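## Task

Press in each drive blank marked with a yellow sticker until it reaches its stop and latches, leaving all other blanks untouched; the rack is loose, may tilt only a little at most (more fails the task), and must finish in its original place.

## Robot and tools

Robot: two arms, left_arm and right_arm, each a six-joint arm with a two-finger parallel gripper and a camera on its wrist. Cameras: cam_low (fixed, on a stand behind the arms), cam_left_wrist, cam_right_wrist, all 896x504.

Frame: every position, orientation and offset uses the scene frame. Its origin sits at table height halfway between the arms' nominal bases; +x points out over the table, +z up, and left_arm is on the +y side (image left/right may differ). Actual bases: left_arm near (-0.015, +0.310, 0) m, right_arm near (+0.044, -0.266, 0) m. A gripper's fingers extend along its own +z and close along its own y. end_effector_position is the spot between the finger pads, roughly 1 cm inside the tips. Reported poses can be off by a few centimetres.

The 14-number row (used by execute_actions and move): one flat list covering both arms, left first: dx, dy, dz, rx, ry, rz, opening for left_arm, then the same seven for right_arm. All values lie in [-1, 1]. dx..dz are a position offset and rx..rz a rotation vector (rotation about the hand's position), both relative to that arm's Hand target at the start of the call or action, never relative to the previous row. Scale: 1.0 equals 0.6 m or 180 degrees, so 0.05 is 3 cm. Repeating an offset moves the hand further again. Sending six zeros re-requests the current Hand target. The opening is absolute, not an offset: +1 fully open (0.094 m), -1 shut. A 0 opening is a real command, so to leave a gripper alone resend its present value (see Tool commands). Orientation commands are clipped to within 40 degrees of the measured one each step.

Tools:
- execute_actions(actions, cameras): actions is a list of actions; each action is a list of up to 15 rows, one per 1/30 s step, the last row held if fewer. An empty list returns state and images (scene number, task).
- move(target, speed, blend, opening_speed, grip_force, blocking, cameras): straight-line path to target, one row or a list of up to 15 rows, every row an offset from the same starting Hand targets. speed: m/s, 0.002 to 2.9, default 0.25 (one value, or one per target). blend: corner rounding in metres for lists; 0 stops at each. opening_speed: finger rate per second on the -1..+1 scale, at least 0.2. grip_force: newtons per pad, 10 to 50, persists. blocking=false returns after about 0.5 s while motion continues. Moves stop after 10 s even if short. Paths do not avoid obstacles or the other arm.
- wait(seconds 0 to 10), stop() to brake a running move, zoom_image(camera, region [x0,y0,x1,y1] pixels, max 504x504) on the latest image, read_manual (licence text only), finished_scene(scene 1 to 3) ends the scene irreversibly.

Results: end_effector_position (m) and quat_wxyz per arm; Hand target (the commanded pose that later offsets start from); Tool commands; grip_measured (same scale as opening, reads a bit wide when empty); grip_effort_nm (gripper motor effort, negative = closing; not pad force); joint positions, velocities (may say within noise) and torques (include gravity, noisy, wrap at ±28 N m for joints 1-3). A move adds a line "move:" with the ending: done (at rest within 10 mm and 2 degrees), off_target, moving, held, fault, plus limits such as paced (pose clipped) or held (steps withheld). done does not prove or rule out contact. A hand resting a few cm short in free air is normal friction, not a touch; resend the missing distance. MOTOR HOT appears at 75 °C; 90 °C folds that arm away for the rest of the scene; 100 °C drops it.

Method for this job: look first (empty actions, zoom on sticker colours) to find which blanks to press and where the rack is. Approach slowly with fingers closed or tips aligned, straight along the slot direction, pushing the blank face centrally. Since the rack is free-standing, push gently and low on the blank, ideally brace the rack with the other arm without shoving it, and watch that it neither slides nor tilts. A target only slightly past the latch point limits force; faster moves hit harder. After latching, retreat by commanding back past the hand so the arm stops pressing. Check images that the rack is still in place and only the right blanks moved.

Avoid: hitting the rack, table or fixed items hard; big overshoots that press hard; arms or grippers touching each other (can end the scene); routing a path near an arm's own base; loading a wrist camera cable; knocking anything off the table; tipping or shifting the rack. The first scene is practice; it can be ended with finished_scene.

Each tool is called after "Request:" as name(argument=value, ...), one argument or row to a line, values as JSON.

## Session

Request:
execute_actions(
  actions=[],
)

Request:
zoom_image(
  camera="cam_low",
  region=[370, 30, 500, 160],
)

Scene clock: 0.00 s.
left_arm: end_effector_position=(+0.2171, +0.2911, +0.2868) grip_measured=+1.000 grip_effort_nm=n/a end_effector_quat_wxyz=(+0.425, -0.168, +0.881, -0.123) | right_arm: end_effector_position=(+0.2679, -0.2245, +0.3349) grip_measured=+1.000 grip_effort_nm=n/a end_effector_quat_wxyz=(+0.428, +0.004, +0.843, +0.326)
Joint positions: left_arm=[-0.05 0.743 1.101 -1.011 0.016 -0.459 0.094] | right_arm=[-0.553 0.908 1.256 -1.266 -1.012 -0.18 0.094]
Joint velocities: within noise
Joint torques (N m): no reading
Heat: left arm: 22 °C; right arm: 24 °C.
Hand target: left_arm +0.2164, +0.2922, +0.2908; +0.432, -0.166, +0.878, -0.121 | right_arm +0.2663, -0.2220, +0.3382; +0.432, -0.003, +0.840, +0.329
Tool commands: left_gripper/opening=+1.0 right_gripper/opening=+1.0
camera_calibration:
cam_left_wrist: T_world_to_cam=[[0.177659, -0.916538, 0.358322, 0.124732], [-0.870954, -0.315946, -0.376321, 0.422882], [0.458123, -0.245225, -0.854393, 0.306754], [0, 0, 0, 1]] pos_world=[0.20562, 0.323153, 0.376534]
cam_right_wrist: T_world_to_cam=[[0.27032, -0.772431, -0.574698, -0.05421], [-0.887072, 0.0321833, -0.460508, 0.437121], [0.374206, 0.634283, -0.676502, 0.359426], [0, 0, 0, 1]] pos_world=[0.267912, -0.283919, 0.413295]

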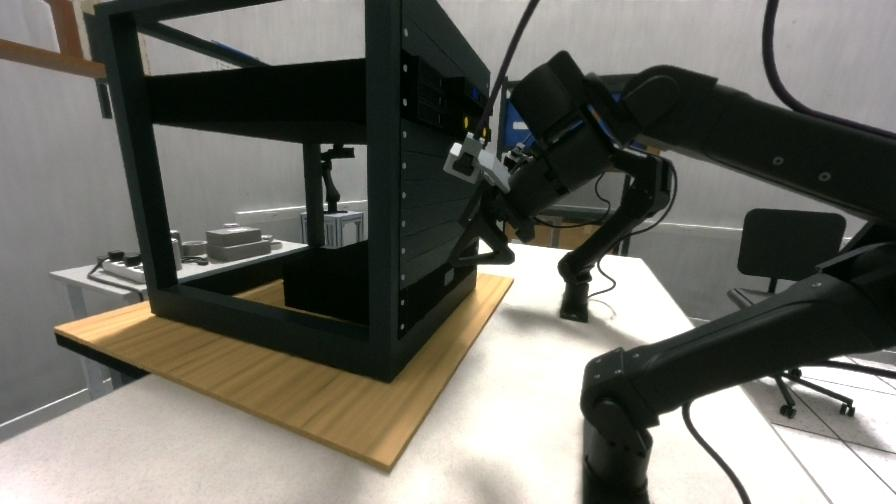

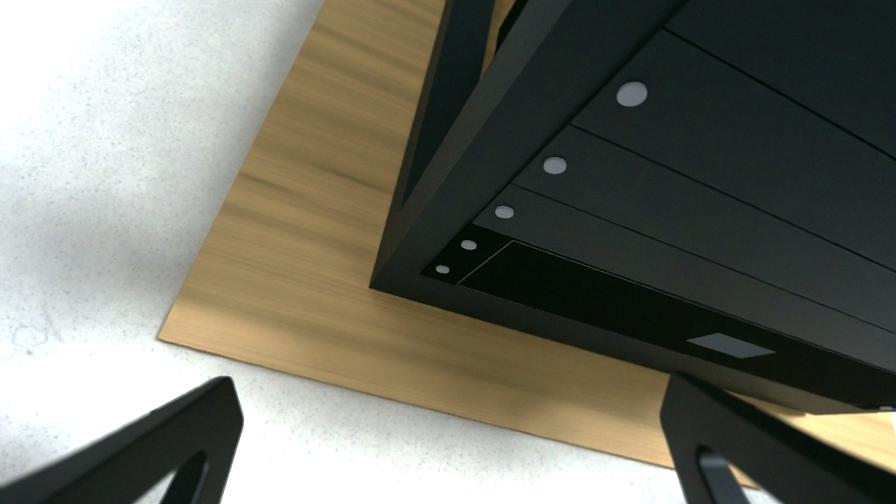

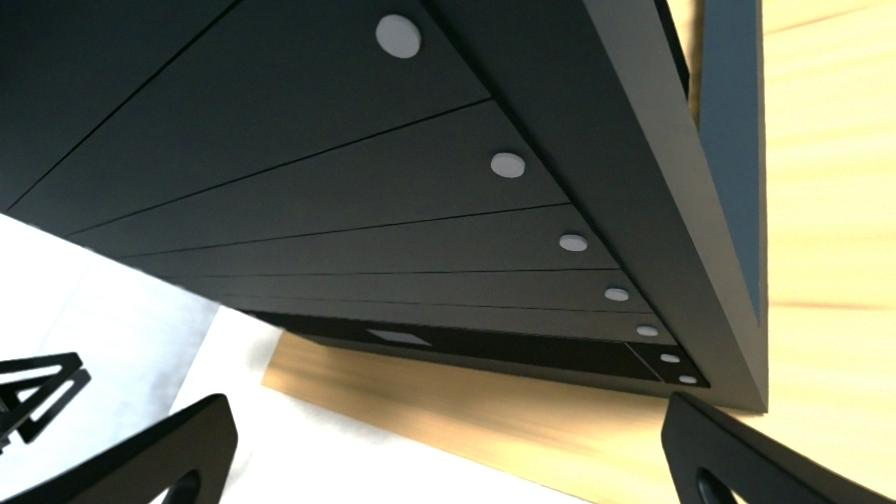

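Scaled by 3.877 from the camera's 896x504 image, which has a finer 1280x720 frame.

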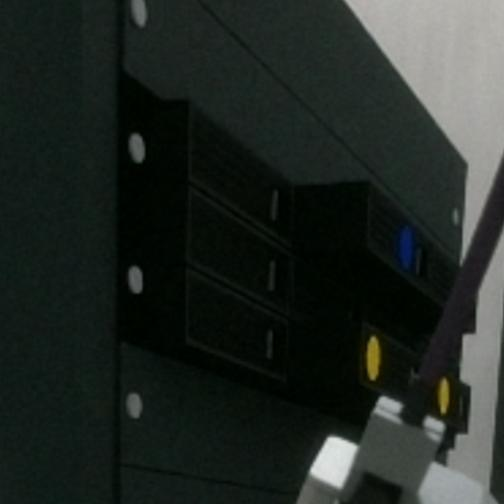

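Request:
move(
  target=[-0.11,-0.237,0.315,0.0856,-0.232,-0.1526,-1,-0.16,0.137,0.236,-0.1154,-0.2114,-0.0489,-1],
  cameras=["all"],
)

Request:
zoom_image(
  camera="cam_low",
  region=[370, 30, 500, 160],
)

Scene clock: 5.90 s.
left_arm: end_effector_position=(+0.1493, +0.1472, +0.4753) grip_measured=-0.997 grip_effort_nm=-0.15 end_effector_quat_wxyz=(+0.685, +0.168, +0.694, -0.142) | right_arm: end_effector_position=(+0.1726, -0.1417, +0.4669) grip_measured=-0.997 grip_effort_nm=-0.18 end_effector_quat_wxyz=(+0.633, -0.252, +0.681, +0.269)
Joint positions: left_arm=[-1.543 0.793 1.324 -0.58 -1.124 -0.011 0] | right_arm=[0.357 0.582 1.378 -0.855 -0.406 0.024 0]
Joint torques (N m): left_arm=[0.62 0.58 3.69 2 -0.03 0.08] | right_arm=[-0.88 3.38 4.49 2.64 -0.17 -0.14]
Heat: left arm: 22 °C; right arm: 25 °C.
Hand target: left_arm +0.1504, +0.1500, +0.4798; +0.690, +0.152, +0.691, -0.153 | right_arm +0.1702, -0.1398, +0.4798; +0.696, -0.123, +0.696, +0.123
Off the commanded pose: left_arm 0.005 m, 2 deg | right_arm 0.013 m, 24 deg.
move: off_target (right_arm)
camera_calibration:
cam_left_wrist: T_world_to_cam=[[-0.43635, -0.898695, -0.0441171, 0.217635], [-0.392687, 0.234321, -0.88932, 0.48083], [0.809565, -0.370731, -0.455152, 0.239846], [0, 0, 0, 1]] pos_world=[0.0896097, 0.171837, 0.54638]
cam_right_wrist: T_world_to_cam=[[0.69277, -0.717932, -0.0681445, -0.190321], [-0.38523, -0.288528, -0.876556, 0.472802], [0.609645, 0.633503, -0.476452, 0.29767], [0, 0, 0, 1]] pos_world=[0.132513, -0.188796, 0.543293]

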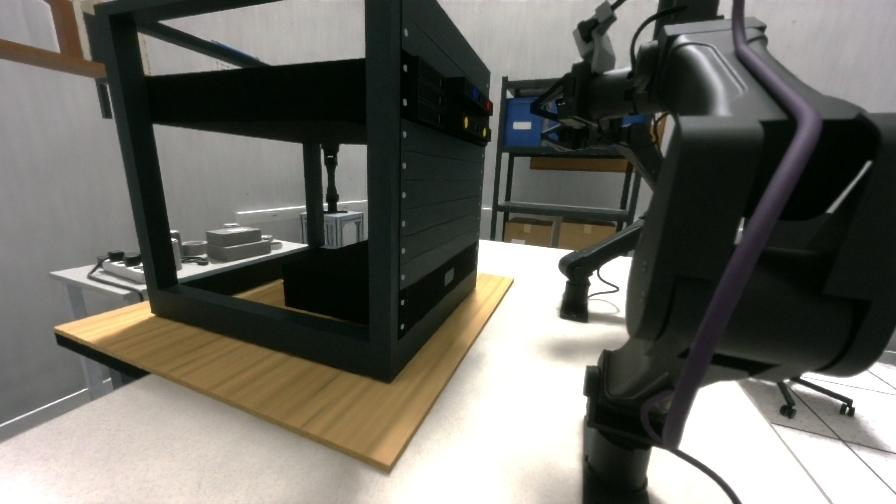

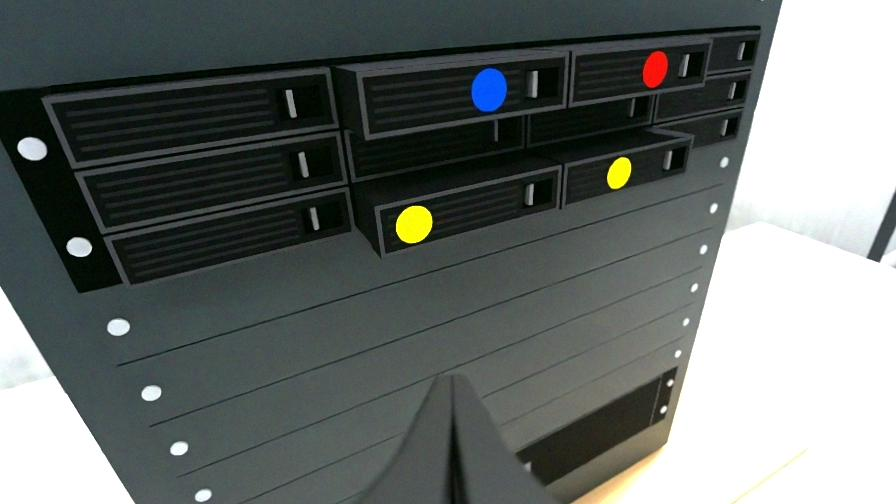

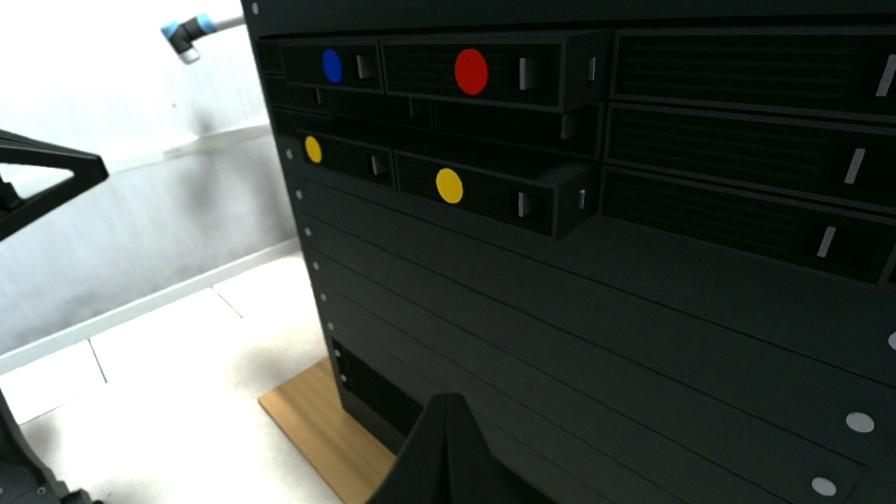

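Scaled by 3.877 from the camera's 896x504 image, which has a finer 1280x720 frame.

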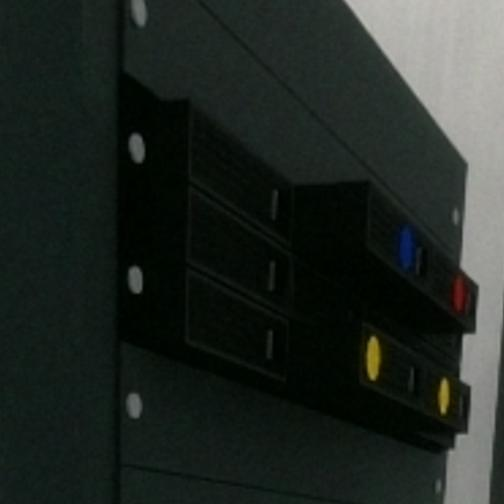

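Request:
move(
  target=[0.143,-0.138,-0.013,-0.4584,0.1993,0.0131,-1,0,0,0,0,0,0,-1],
  cameras=["all"],
)

Scene clock: 14.23 s.
left_arm: end_effector_position=(+0.2351, +0.0660, +0.4533) grip_measured=-0.997 grip_effort_nm=-0.15 end_effector_quat_wxyz=(+0.398, -0.391, +0.609, -0.563) | right_arm: end_effector_position=(+0.1731, -0.1419, +0.4676) grip_measured=-0.997 grip_effort_nm=-0.18 end_effector_quat_wxyz=(+0.634, -0.248, +0.681, +0.270)
Joint positions: left_arm=[-1.112 1.096 1.321 -0.29 -0.749 -1.571 0] | right_arm=[0.218 0.582 1.378 -0.855 -0.541 0.022 0]
Joint torques (N m): left_arm=[0.54 -2.37 7.82 2.21 0.03 -0.08] | right_arm=[-0.88 3.23 4.4 2.58 -0.17 -0.14]
Heat: left arm: 24 °C; right arm: 29 °C.
Hand target: left_arm +0.2362, +0.0671, +0.4720; +0.395, -0.396, +0.587, -0.586 | right_arm +0.1702, -0.1398, +0.4798; +0.696, -0.123, +0.696, +0.123
Off the commanded pose: left_arm 0.019 m, 4 deg | right_arm 0.013 m, 23 deg.
move: off_target (left_arm, right_arm)
camera_calibration:
cam_left_wrist: T_world_to_cam=[[0.0143188, -0.0660049, 0.997717, -0.452077], [-0.743209, -0.668218, -0.0335404, 0.268031], [0.668906, -0.741031, -0.0586235, 0.00806881], [0, 0, 0, 1]] pos_world=[0.200279, 0.155243, 0.460507]
cam_right_wrist: T_world_to_cam=[[0.690015, -0.720042, -0.0736129, -0.188059], [-0.387296, -0.281387, -0.877965, 0.475575], [0.611458, 0.634319, -0.473031, 0.295927], [0, 0, 0, 1]] pos_world=[0.133005, -0.189301, 0.543678]

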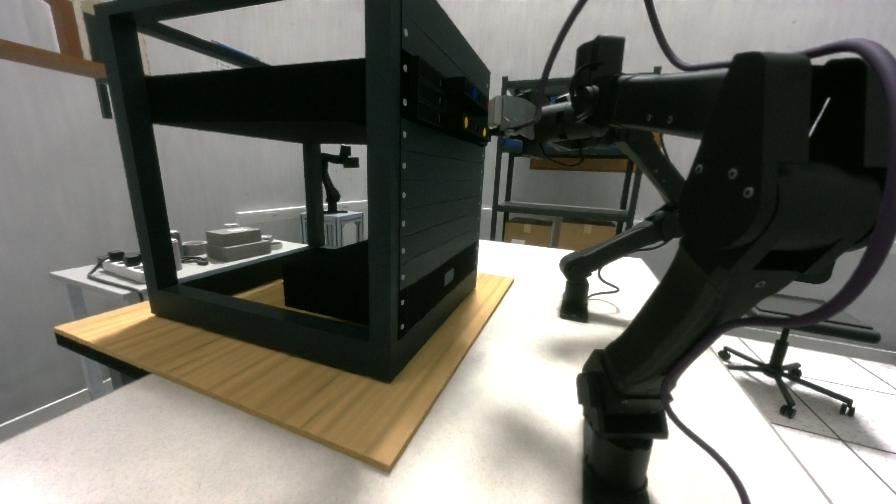

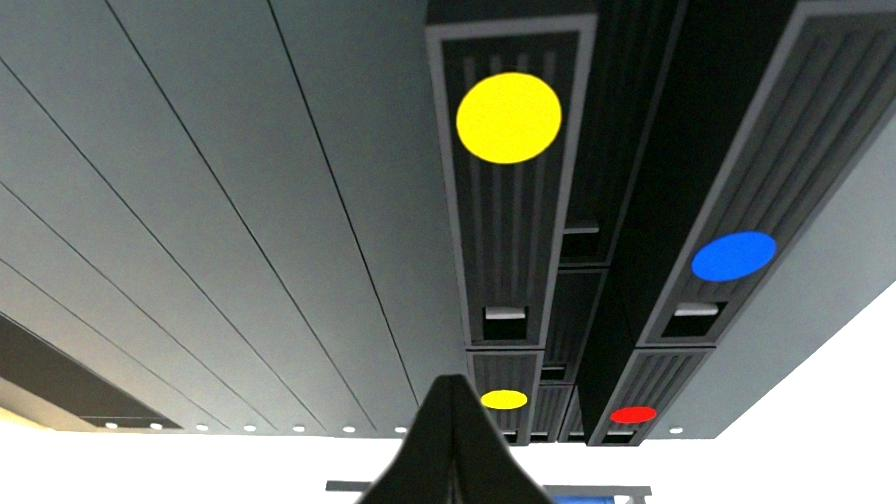

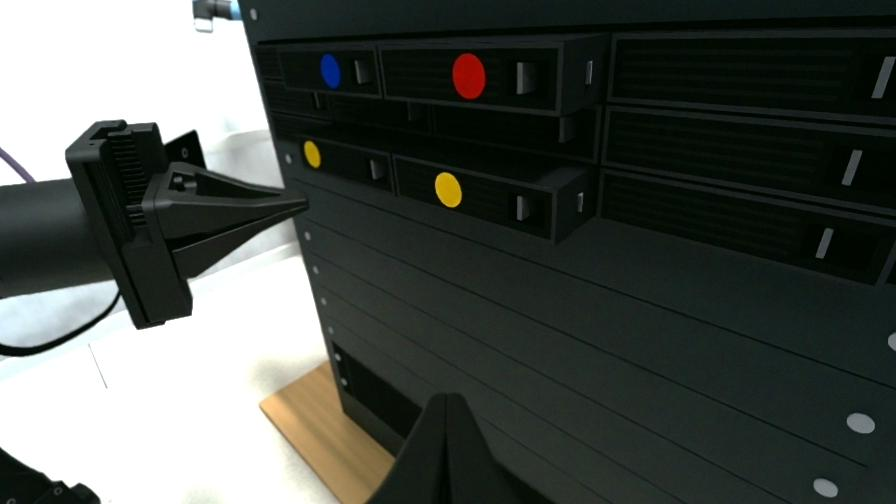

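Request:
move(
  target=[0.03,0,0.028,0,0,0,-1,0,0,0,0,0,0,-1],
  speed=0.1,
  cameras=["cam_left_wrist","cam_right_wrist","cam_low"],
)

Request:
zoom_image(
  camera="cam_right_wrist",
  region=[200, 60, 440, 260],
)

Scene clock: 16.23 s.
left_arm: end_effector_position=(+0.2537, +0.0657, +0.4801) grip_measured=-0.997 grip_effort_nm=-0.15 end_effector_quat_wxyz=(+0.396, -0.395, +0.593, -0.580) | right_arm: end_effector_position=(+0.1734, -0.1420, +0.4678) grip_measured=-0.997 grip_effort_nm=-0.18 end_effector_quat_wxyz=(+0.634, -0.247, +0.681, +0.270)
Joint positions: left_arm=[-1.031 1.156 1.428 -0.29 -0.669 -1.571 0] | right_arm=[0.178 0.582 1.378 -0.855 -0.579 0.022 0]
Joint torques (N m): left_arm=[0.51 -2.7 7.72 1.78 0.08 -0.08] | right_arm=[-0.88 3.19 4.36 2.55 -0.18 -0.14]
Heat: left arm: 25 °C; right arm: 29 °C.
Hand target: left_arm +0.2542, +0.0673, +0.4889; +0.395, -0.396, +0.586, -0.586 | right_arm +0.1702, -0.1398, +0.4798; +0.696, -0.123, +0.696, +0.123
Off the commanded pose: left_arm 0.009 m, 1 deg | right_arm 0.013 m, 23 deg.
move: off_target (right_arm)
camera_calibration:
cam_left_wrist: T_world_to_cam=[[-0.00432729, -0.0224094, 0.99974, -0.478146], [-0.74169, -0.670495, -0.0182396, 0.274974], [0.670729, -0.741575, -0.0137194, -0.0250109], [0, 0, 0, 1]] pos_world=[0.218652, 0.155106, 0.482693]
cam_right_wrist: T_world_to_cam=[[0.688727, -0.721084, -0.0754475, -0.187292], [-0.388152, -0.278827, -0.878404, 0.476477], [0.612366, 0.634266, -0.471926, 0.295309], [0, 0, 0, 1]] pos_world=[0.133101, -0.189503, 0.543772]

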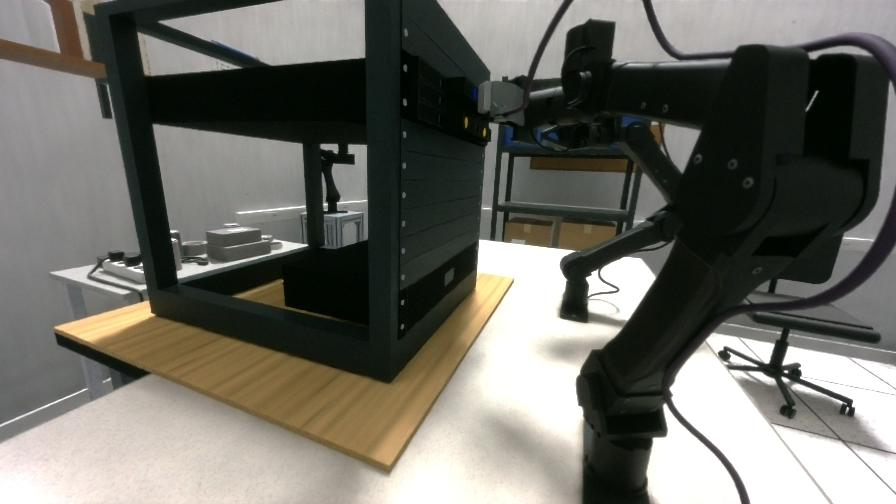

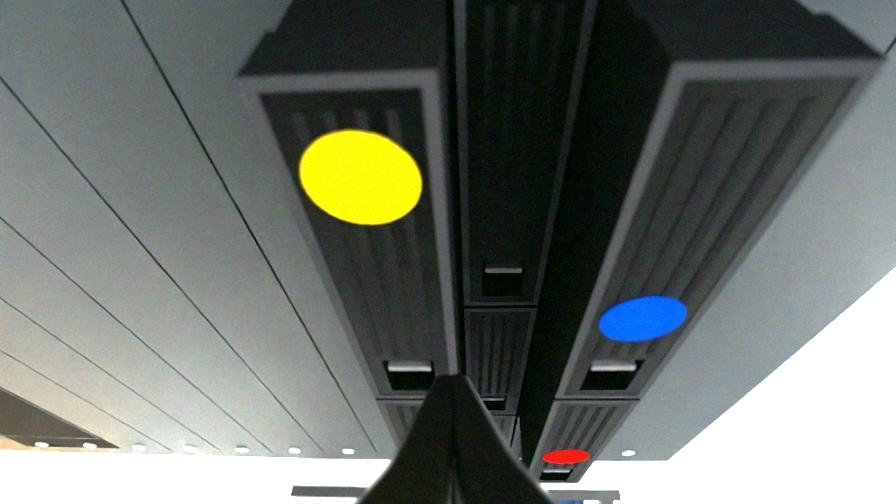

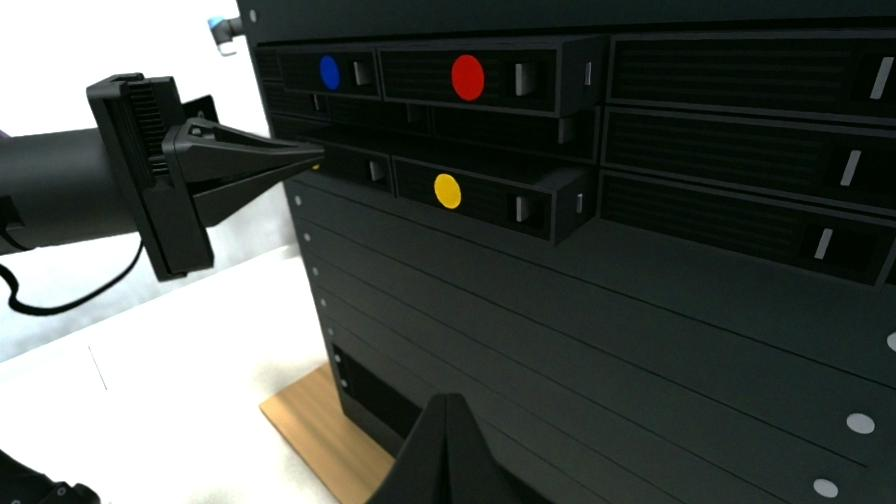

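Scaled by 2.100 from the camera's 896x504 image, which has a finer 1280x720 frame.

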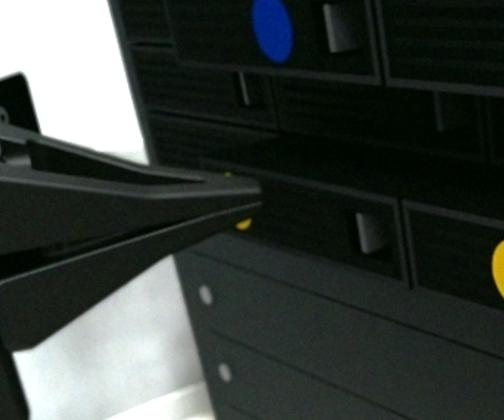

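Request:
move(
  target=[0.006,0,-0.02,0,0,0,-1,0,0,0,0,0,0,-1],
  speed=0.1,
  cameras=["cam_left_wrist","cam_right_wrist"],
)

Request:
zoom_image(
  camera="cam_right_wrist",
  region=[200, 60, 440, 260],
)

Scene clock: 18.77 s.
left_arm: end_effector_position=(+0.2578, +0.0649, +0.4703) grip_measured=-0.997 grip_effort_nm=-0.15 end_effector_quat_wxyz=(+0.396, -0.394, +0.600, -0.572) | right_arm: end_effector_position=(+0.1736, -0.1422, +0.4680) grip_measured=-0.997 grip_effort_nm=-0.18 end_effector_quat_wxyz=(+0.635, -0.246, +0.681, +0.270)
Joint positions: left_arm=[-1.016 1.156 1.405 -0.289 -0.654 -1.571 0] | right_arm=[0.141 0.582 1.378 -0.855 -0.615 0.022 0]
Joint torques (N m): left_arm=[0.57 -4.08 4.79 2.21 0.06 -0.08] | right_arm=[-0.87 3.14 4.34 2.53 -0.18 -0.14]
Heat: left arm: 25 °C; right arm: 30 °C.
Hand target: left_arm +0.2578, +0.0673, +0.4769; +0.395, -0.396, +0.586, -0.586 | right_arm +0.1702, -0.1398, +0.4798; +0.696, -0.123, +0.696, +0.123
Off the commanded pose: left_arm 0.007 m, 2 deg | right_arm 0.013 m, 23 deg.
move: off_target (right_arm)
camera_calibration:
cam_left_wrist: T_world_to_cam=[[0.0069725, -0.041034, 0.999133, -0.469716], [-0.742014, -0.670012, -0.022339, 0.279275], [0.670348, -0.741215, -0.0351195, -0.0183005], [0, 0, 0, 1]] pos_world=[0.222769, 0.154278, 0.474905]
cam_right_wrist: T_world_to_cam=[[0.687112, -0.722448, -0.0771141, -0.186835], [-0.389005, -0.276168, -0.878867, 0.477549], [0.613639, 0.633877, -0.470794, 0.294553], [0, 0, 0, 1]] pos_world=[0.133396, -0.189805, 0.543968]
Images, in order (width x height): cam_left_wrist 896x504, cam_right_wrist 896x504.

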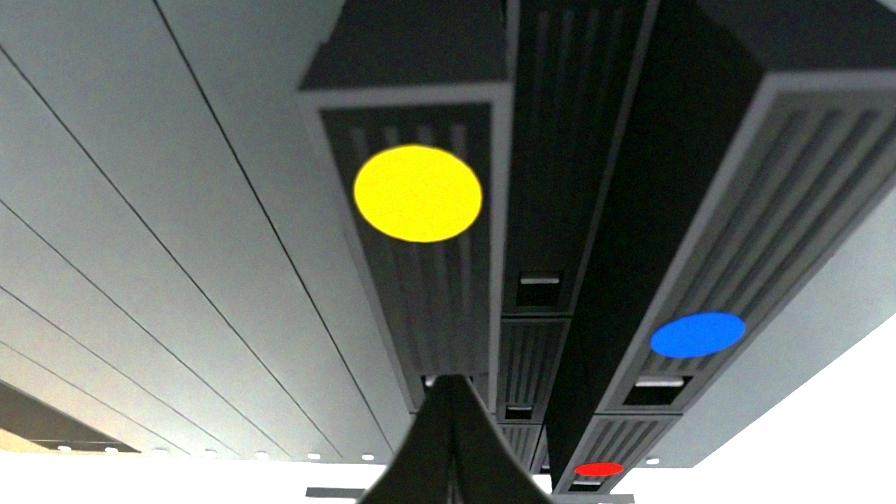

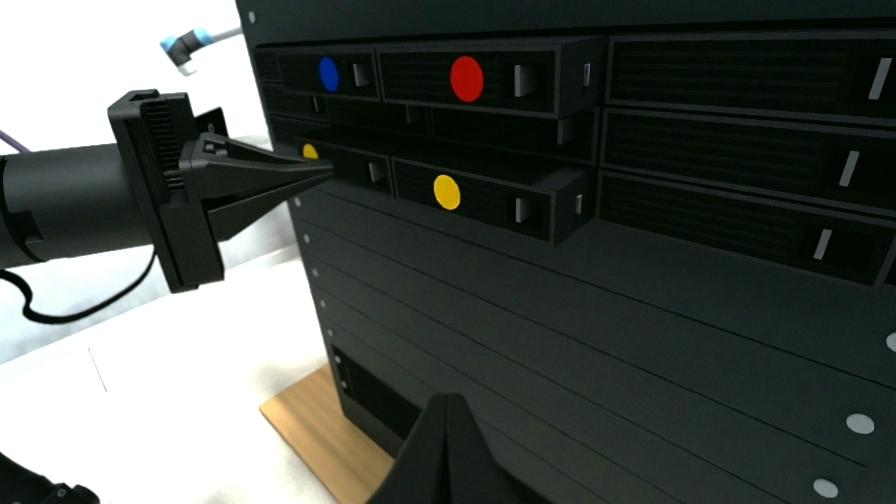

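Scaled by 2.100 from the camera's 896x504 image, which has a finer 1280x720 frame.

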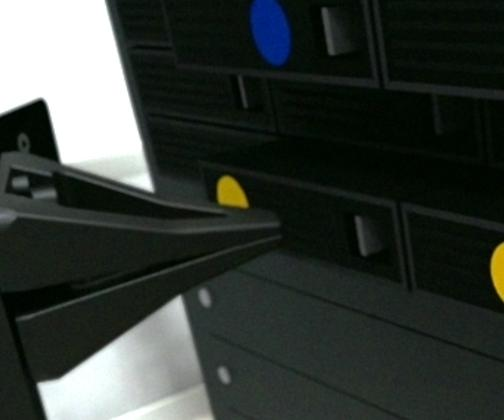

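Request:
move(
  target=[0.03,0,0.008,0,0,0,-1,0,0,0,0,0,0,-1],
  speed=0.06,
  cameras=["cam_left_wrist","cam_right_wrist"],
)

Request:
zoom_image(
  camera="cam_right_wrist",
  region=[200, 60, 440, 260],
)

Scene clock: 21.27 s.
left_arm: end_effector_position=(+0.2751, +0.0655, +0.4612) grip_measured=-0.997 grip_effort_nm=-0.15 end_effector_quat_wxyz=(+0.394, -0.396, +0.609, -0.563) | right_arm: end_effector_position=(+0.1739, -0.1423, +0.4682) grip_measured=-0.997 grip_effort_nm=-0.18 end_effector_quat_wxyz=(+0.635, -0.244, +0.681, +0.271)
Joint positions: left_arm=[-0.944 1.182 1.405 -0.289 -0.582 -1.572 0] | right_arm=[0.096 0.582 1.378 -0.855 -0.657 0.022 0]
Joint torques (N m): left_arm=[0.51 -3.38 7.98 2.27 0.05 -0.09] | right_arm=[-0.91 3.1 4.34 2.49 -0.19 -0.15]
Heat: left arm: 25 °C; right arm: 30 °C.
Hand target: left_arm +0.2758, +0.0672, +0.4816; +0.395, -0.396, +0.587, -0.586 | right_arm +0.1702, -0.1398, +0.4798; +0.696, -0.123, +0.696, +0.123
Off the commanded pose: left_arm 0.021 m, 4 deg | right_arm 0.012 m, 23 deg.
move: off_target (left_arm, right_arm)
camera_calibration:
cam_left_wrist: T_world_to_cam=[[0.0244193, -0.0590832, 0.997954, -0.463895], [-0.742744, -0.669231, -0.0214469, 0.292082], [0.66913, -0.740701, -0.0602259, -0.01797], [0, 0, 0, 1]] pos_world=[0.240295, 0.154752, 0.468128]
cam_right_wrist: T_world_to_cam=[[0.685875, -0.723402, -0.0791523, -0.185947], [-0.389744, -0.273301, -0.879435, 0.478565], [0.614553, 0.634032, -0.469392, 0.293811], [0, 0, 0, 1]] pos_world=[0.133492, -0.190007, 0.544061]
Images, in order (width x height): cam_left_wrist 896x504, cam_right_wrist 896x504.

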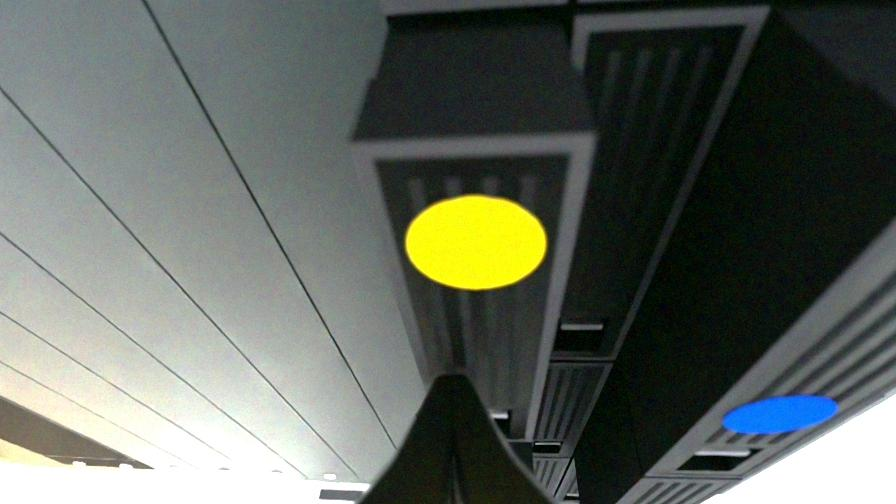

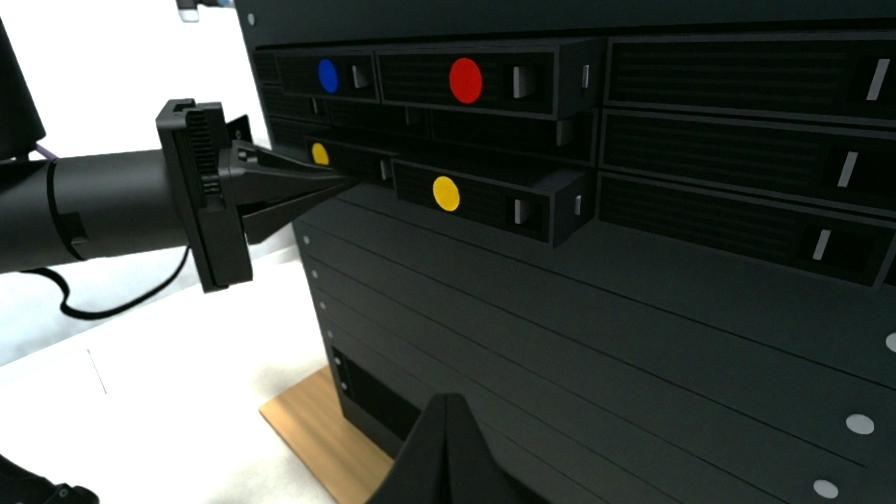

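Scaled by 2.100 from the camera's 896x504 image, which has a finer 1280x720 frame.

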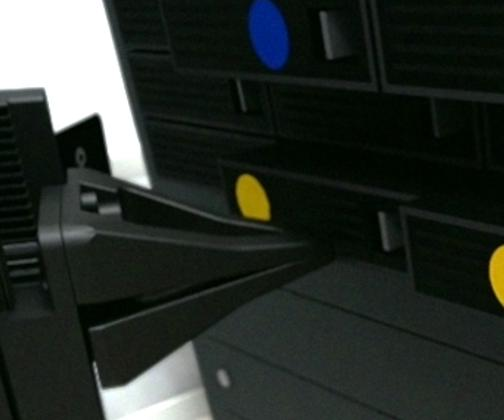

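Request:
move(
  target=[
    [-0.02,0.004,0.012,0,0,0,-1,0,0,0,0,0,0,-1],
    [0.015,0.004,0.012,0,0,0,-1,0,0,0,0,0,0,-1],
  ],
  speed=0.08,
  cameras=["cam_left_wrist","cam_right_wrist"],
)

Request:
zoom_image(
  camera="cam_right_wrist",
  region=[200, 60, 440, 260],
)

Scene clock: 24.07 s.
left_arm: end_effector_position=(+0.2849, +0.0685, +0.4745) grip_measured=-0.997 grip_effort_nm=-0.15 end_effector_quat_wxyz=(+0.395, -0.397, +0.600, -0.572) | right_arm: end_effector_position=(+0.1745, -0.1426, +0.4691) grip_measured=-0.997 grip_effort_nm=-0.18 end_effector_quat_wxyz=(+0.637, -0.242, +0.680, +0.270)
Joint positions: left_arm=[-0.902 1.207 1.455 -0.289 -0.542 -1.572 0] | right_arm=[0.014 0.582 1.378 -0.854 -0.736 0.021 0]
Joint torques (N m): left_arm=[0.4 -3.45 7.83 2.04 0.07 -0.08] | right_arm=[-0.88 3 4.31 2.44 -0.2 -0.15]
Heat: left arm: 26 °C; right arm: 31 °C.
Hand target: left_arm +0.2848, +0.0696, +0.4888; +0.395, -0.396, +0.587, -0.586 | right_arm +0.1702, -0.1398, +0.4798; +0.696, -0.123, +0.696, +0.123
Off the commanded pose: left_arm 0.014 m, 2 deg | right_arm 0.012 m, 23 deg.
move: off_target (left_arm, right_arm)
camera_calibration:
cam_left_wrist: T_world_to_cam=[[0.0117516, -0.0377094, 0.99922, -0.475625], [-0.74058, -0.671762, -0.0166418, 0.298867], [0.671865, -0.739807, -0.0358211, -0.0338637], [0, 0, 0, 1]] pos_world=[0.249677, 0.15778, 0.479015]
cam_right_wrist: T_world_to_cam=[[0.683282, -0.72575, -0.080081, -0.185984], [-0.388703, -0.268712, -0.881308, 0.480842], [0.618091, 0.633309, -0.465708, 0.291549], [0, 0, 0, 1]] pos_world=[0.133781, -0.19041, 0.544653]
Images, in order (width x height): cam_left_wrist 896x504, cam_right_wrist 896x504.

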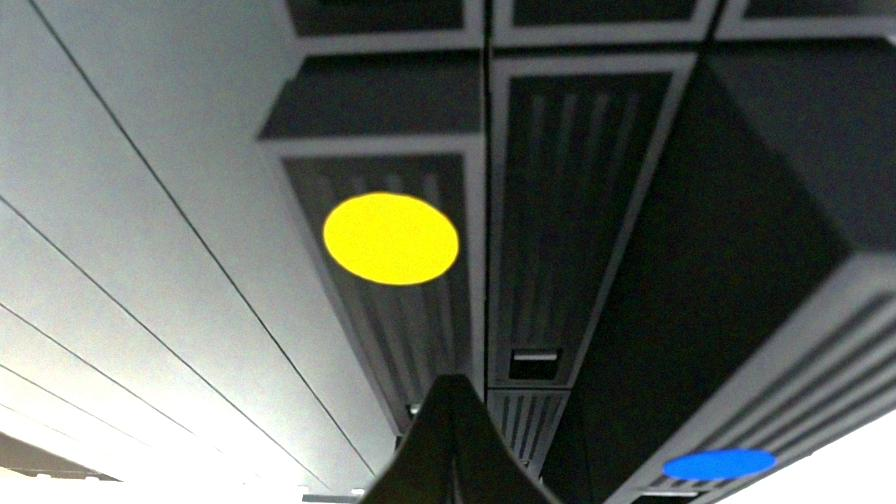

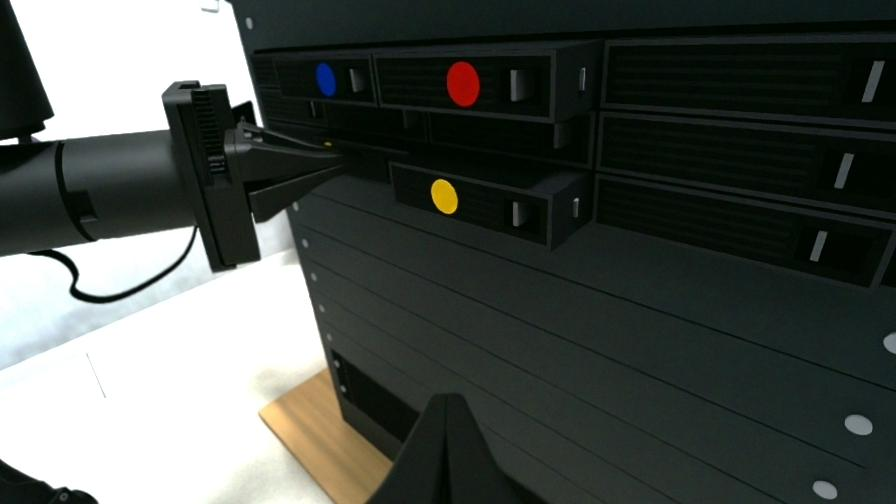

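Scaled by 2.100 from the camera's 896x504 image, which has a finer 1280x720 frame.

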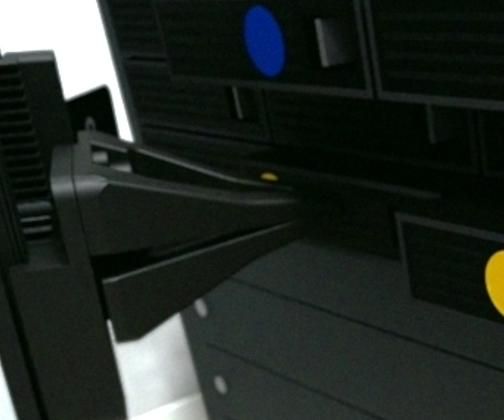

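Request:
move(
  target=[0.035,0.002,0.002,0,0,0,-1,0,0,0,0,0,0,-1],
  speed=0.05,
  cameras=["cam_left_wrist","cam_right_wrist","cam_low"],
)

Request:
zoom_image(
  camera="cam_right_wrist",
  region=[200, 60, 440, 260],
)

Scene clock: 27.27 s.
left_arm: end_effector_position=(+0.3039, +0.0703, +0.4744) grip_measured=-0.997 grip_effort_nm=-0.15 end_effector_quat_wxyz=(+0.393, -0.398, +0.603, -0.570) | right_arm: end_effector_position=(+0.1747, -0.1427, +0.4694) grip_measured=-0.997 grip_effort_nm=-0.18 end_effector_quat_wxyz=(+0.638, -0.241, +0.680, +0.271)
Joint positions: left_arm=[-0.829 1.246 1.487 -0.289 -0.467 -1.572 0] | right_arm=[-0.036 0.582 1.378 -0.854 -0.785 0.021 0]
Joint torques (N m): left_arm=[0.7 -3.55 7.84 2.21 0.07 -0.08] | right_arm=[-0.9 2.92 4.3 2.39 -0.19 -0.15]
Heat: left arm: 26 °C; right arm: 31 °C.
Hand target: left_arm +0.3059, +0.0709, +0.4900; +0.395, -0.396, +0.587, -0.586 | right_arm +0.1702, -0.1398, +0.4798; +0.696, -0.123, +0.696, +0.123
Off the commanded pose: left_arm 0.016 m, 3 deg | right_arm 0.012 m, 23 deg.
move: off_target (left_arm, right_arm)
camera_calibration:
cam_left_wrist: T_world_to_cam=[[0.0187594, -0.0412929, 0.998971, -0.477489], [-0.742422, -0.669792, -0.0137444, 0.313176], [0.66967, -0.7414, -0.0432216, -0.0410947], [0, 0, 0, 1]] pos_world=[0.268986, 0.159579, 0.479526]
cam_right_wrist: T_world_to_cam=[[0.68198, -0.726749, -0.0820924, -0.185165], [-0.389164, -0.265555, -0.882061, 0.482131], [0.619237, 0.633495, -0.463928, 0.29073], [0, 0, 0, 1]] pos_world=[0.133876, -0.190713, 0.544946]

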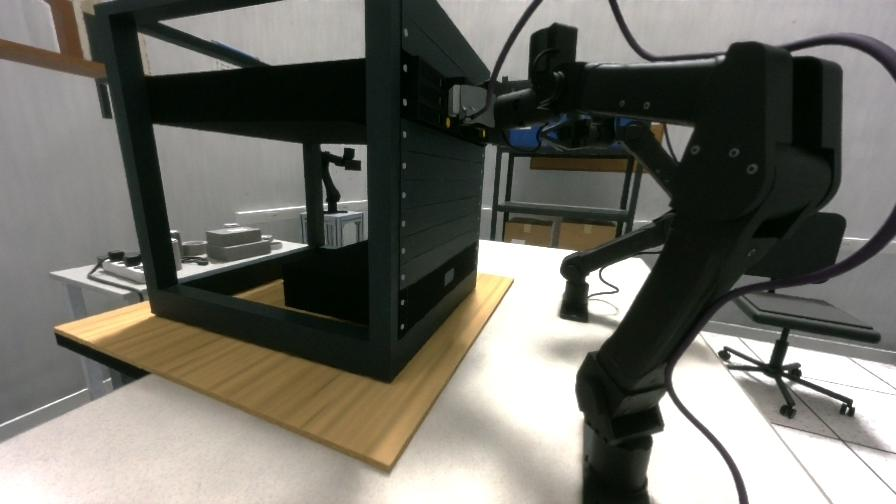

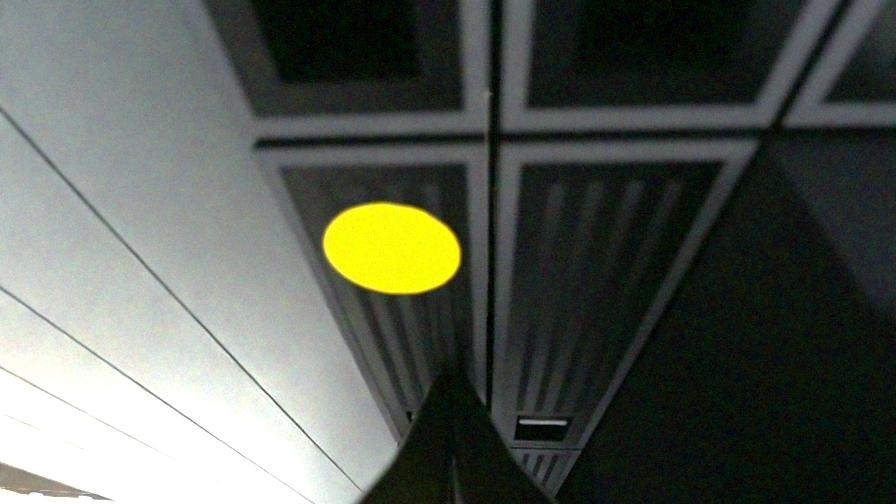

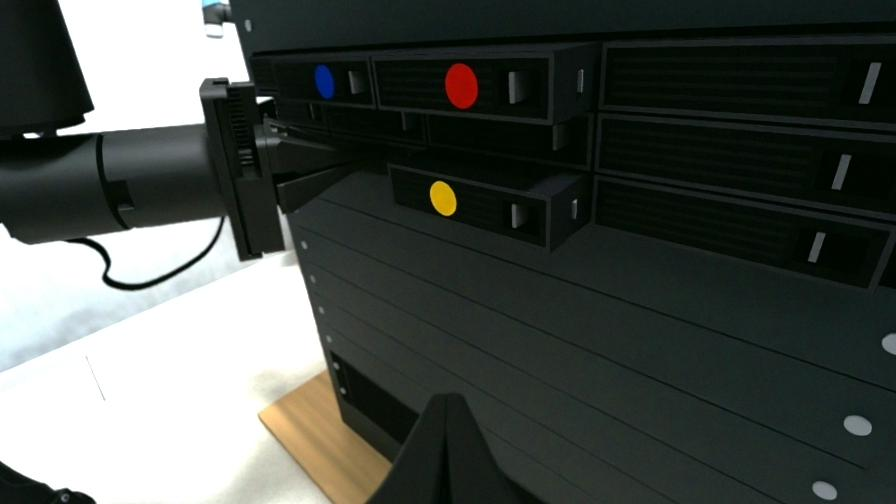

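Scaled by 2.100 from the camera's 896x504 image, which has a finer 1280x720 frame.

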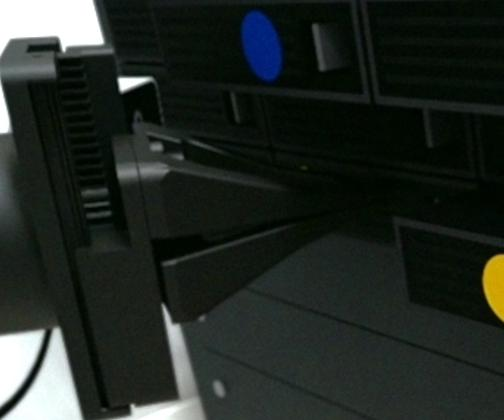

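Request:
move(
  target=[0.022,0,-0.001,0,0,0,-1,0,0,0,0,0,0,-1],
  speed=0.03,
  cameras=["cam_left_wrist","cam_right_wrist","cam_low"],
)

Request:
zoom_image(
  camera="cam_low",
  region=[390, 40, 520, 170],
)

Scene clock: 30.07 s.
left_arm: end_effector_position=(+0.3056, +0.0697, +0.4760) grip_measured=-0.997 grip_effort_nm=-0.15 end_effector_quat_wxyz=(+0.385, -0.391, +0.607, -0.575) | right_arm: end_effector_position=(+0.1752, -0.1430, +0.4698) grip_measured=-0.997 grip_effort_nm=-0.18 end_effector_quat_wxyz=(+0.639, -0.239, +0.680, +0.271)
Joint positions: left_arm=[-0.809 1.247 1.494 -0.293 -0.423 -1.572 0] | right_arm=[-0.09 0.582 1.378 -0.854 -0.835 0.021 0]
Joint torques (N m): left_arm=[2.74 -1.46 8.38 2.4 0.06 -0.07] | right_arm=[-0.9 2.84 4.3 2.35 -0.19 -0.15]
Heat: left arm: 27 °C; right arm: 32 °C.
Hand target: left_arm +0.3189, +0.0708, +0.4896; +0.395, -0.396, +0.586, -0.586 | right_arm +0.1702, -0.1398, +0.4798; +0.696, -0.123, +0.696, +0.123
Off the commanded pose: left_arm 0.019 m, 3 deg | right_arm 0.012 m, 23 deg.
move: off_target (left_arm, right_arm)
camera_calibration:
cam_left_wrist: T_world_to_cam=[[0.0186426, -0.0395287, 0.999045, -0.479136], [-0.758165, -0.651958, -0.011648, 0.316609], [0.651796, -0.757224, -0.0421235, -0.0365198], [0, 0, 0, 1]] pos_world=[0.272778, 0.159823, 0.480828]
cam_right_wrist: T_world_to_cam=[[0.67964, -0.728719, -0.0840086, -0.184659], [-0.389817, -0.261779, -0.882901, 0.483575], [0.621395, 0.632803, -0.461983, 0.289411], [0, 0, 0, 1]] pos_world=[0.134168, -0.191115, 0.545139]

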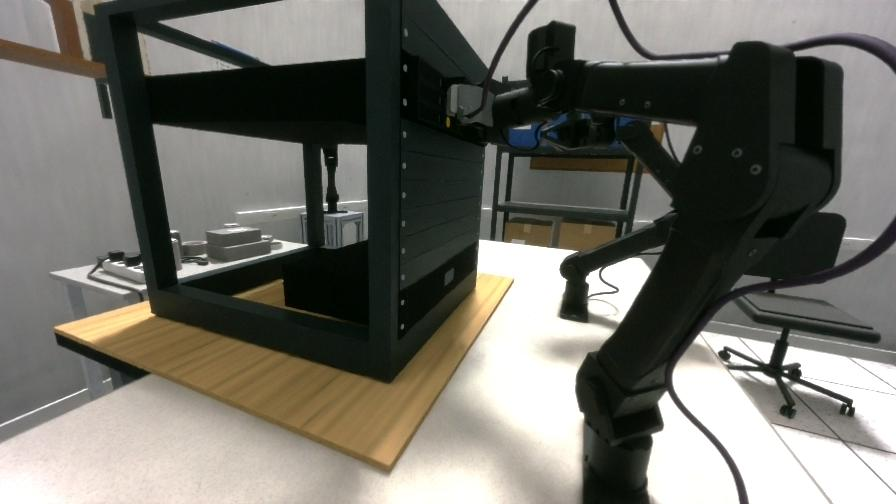

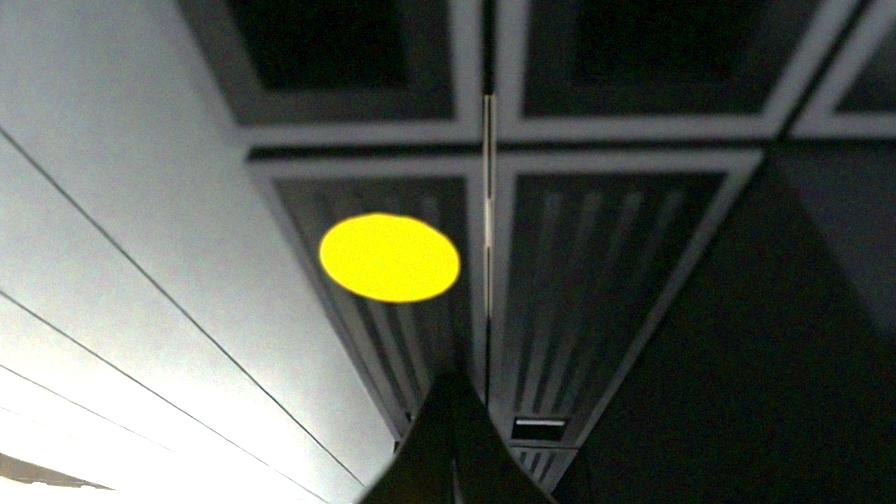

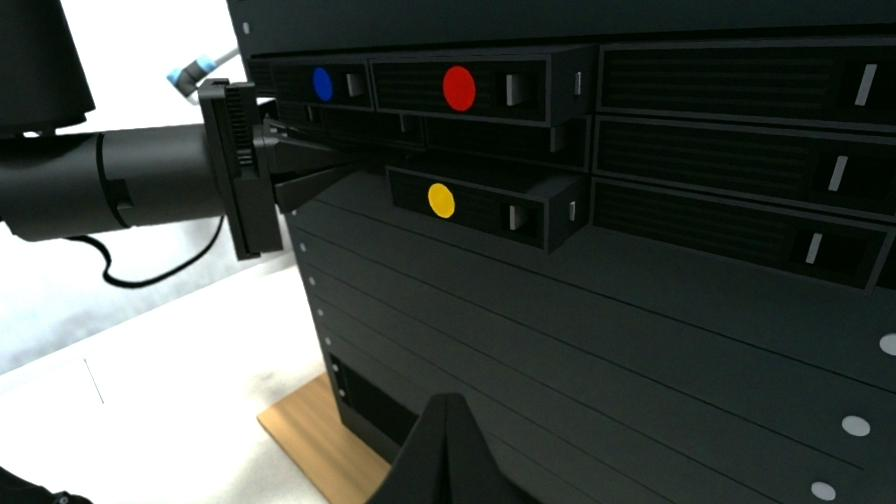

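Scaled by 3.877 from the camera's 896x504 image, which has a finer 1280x720 frame.

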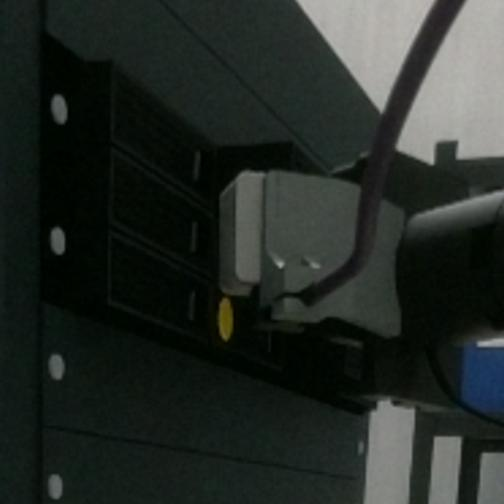

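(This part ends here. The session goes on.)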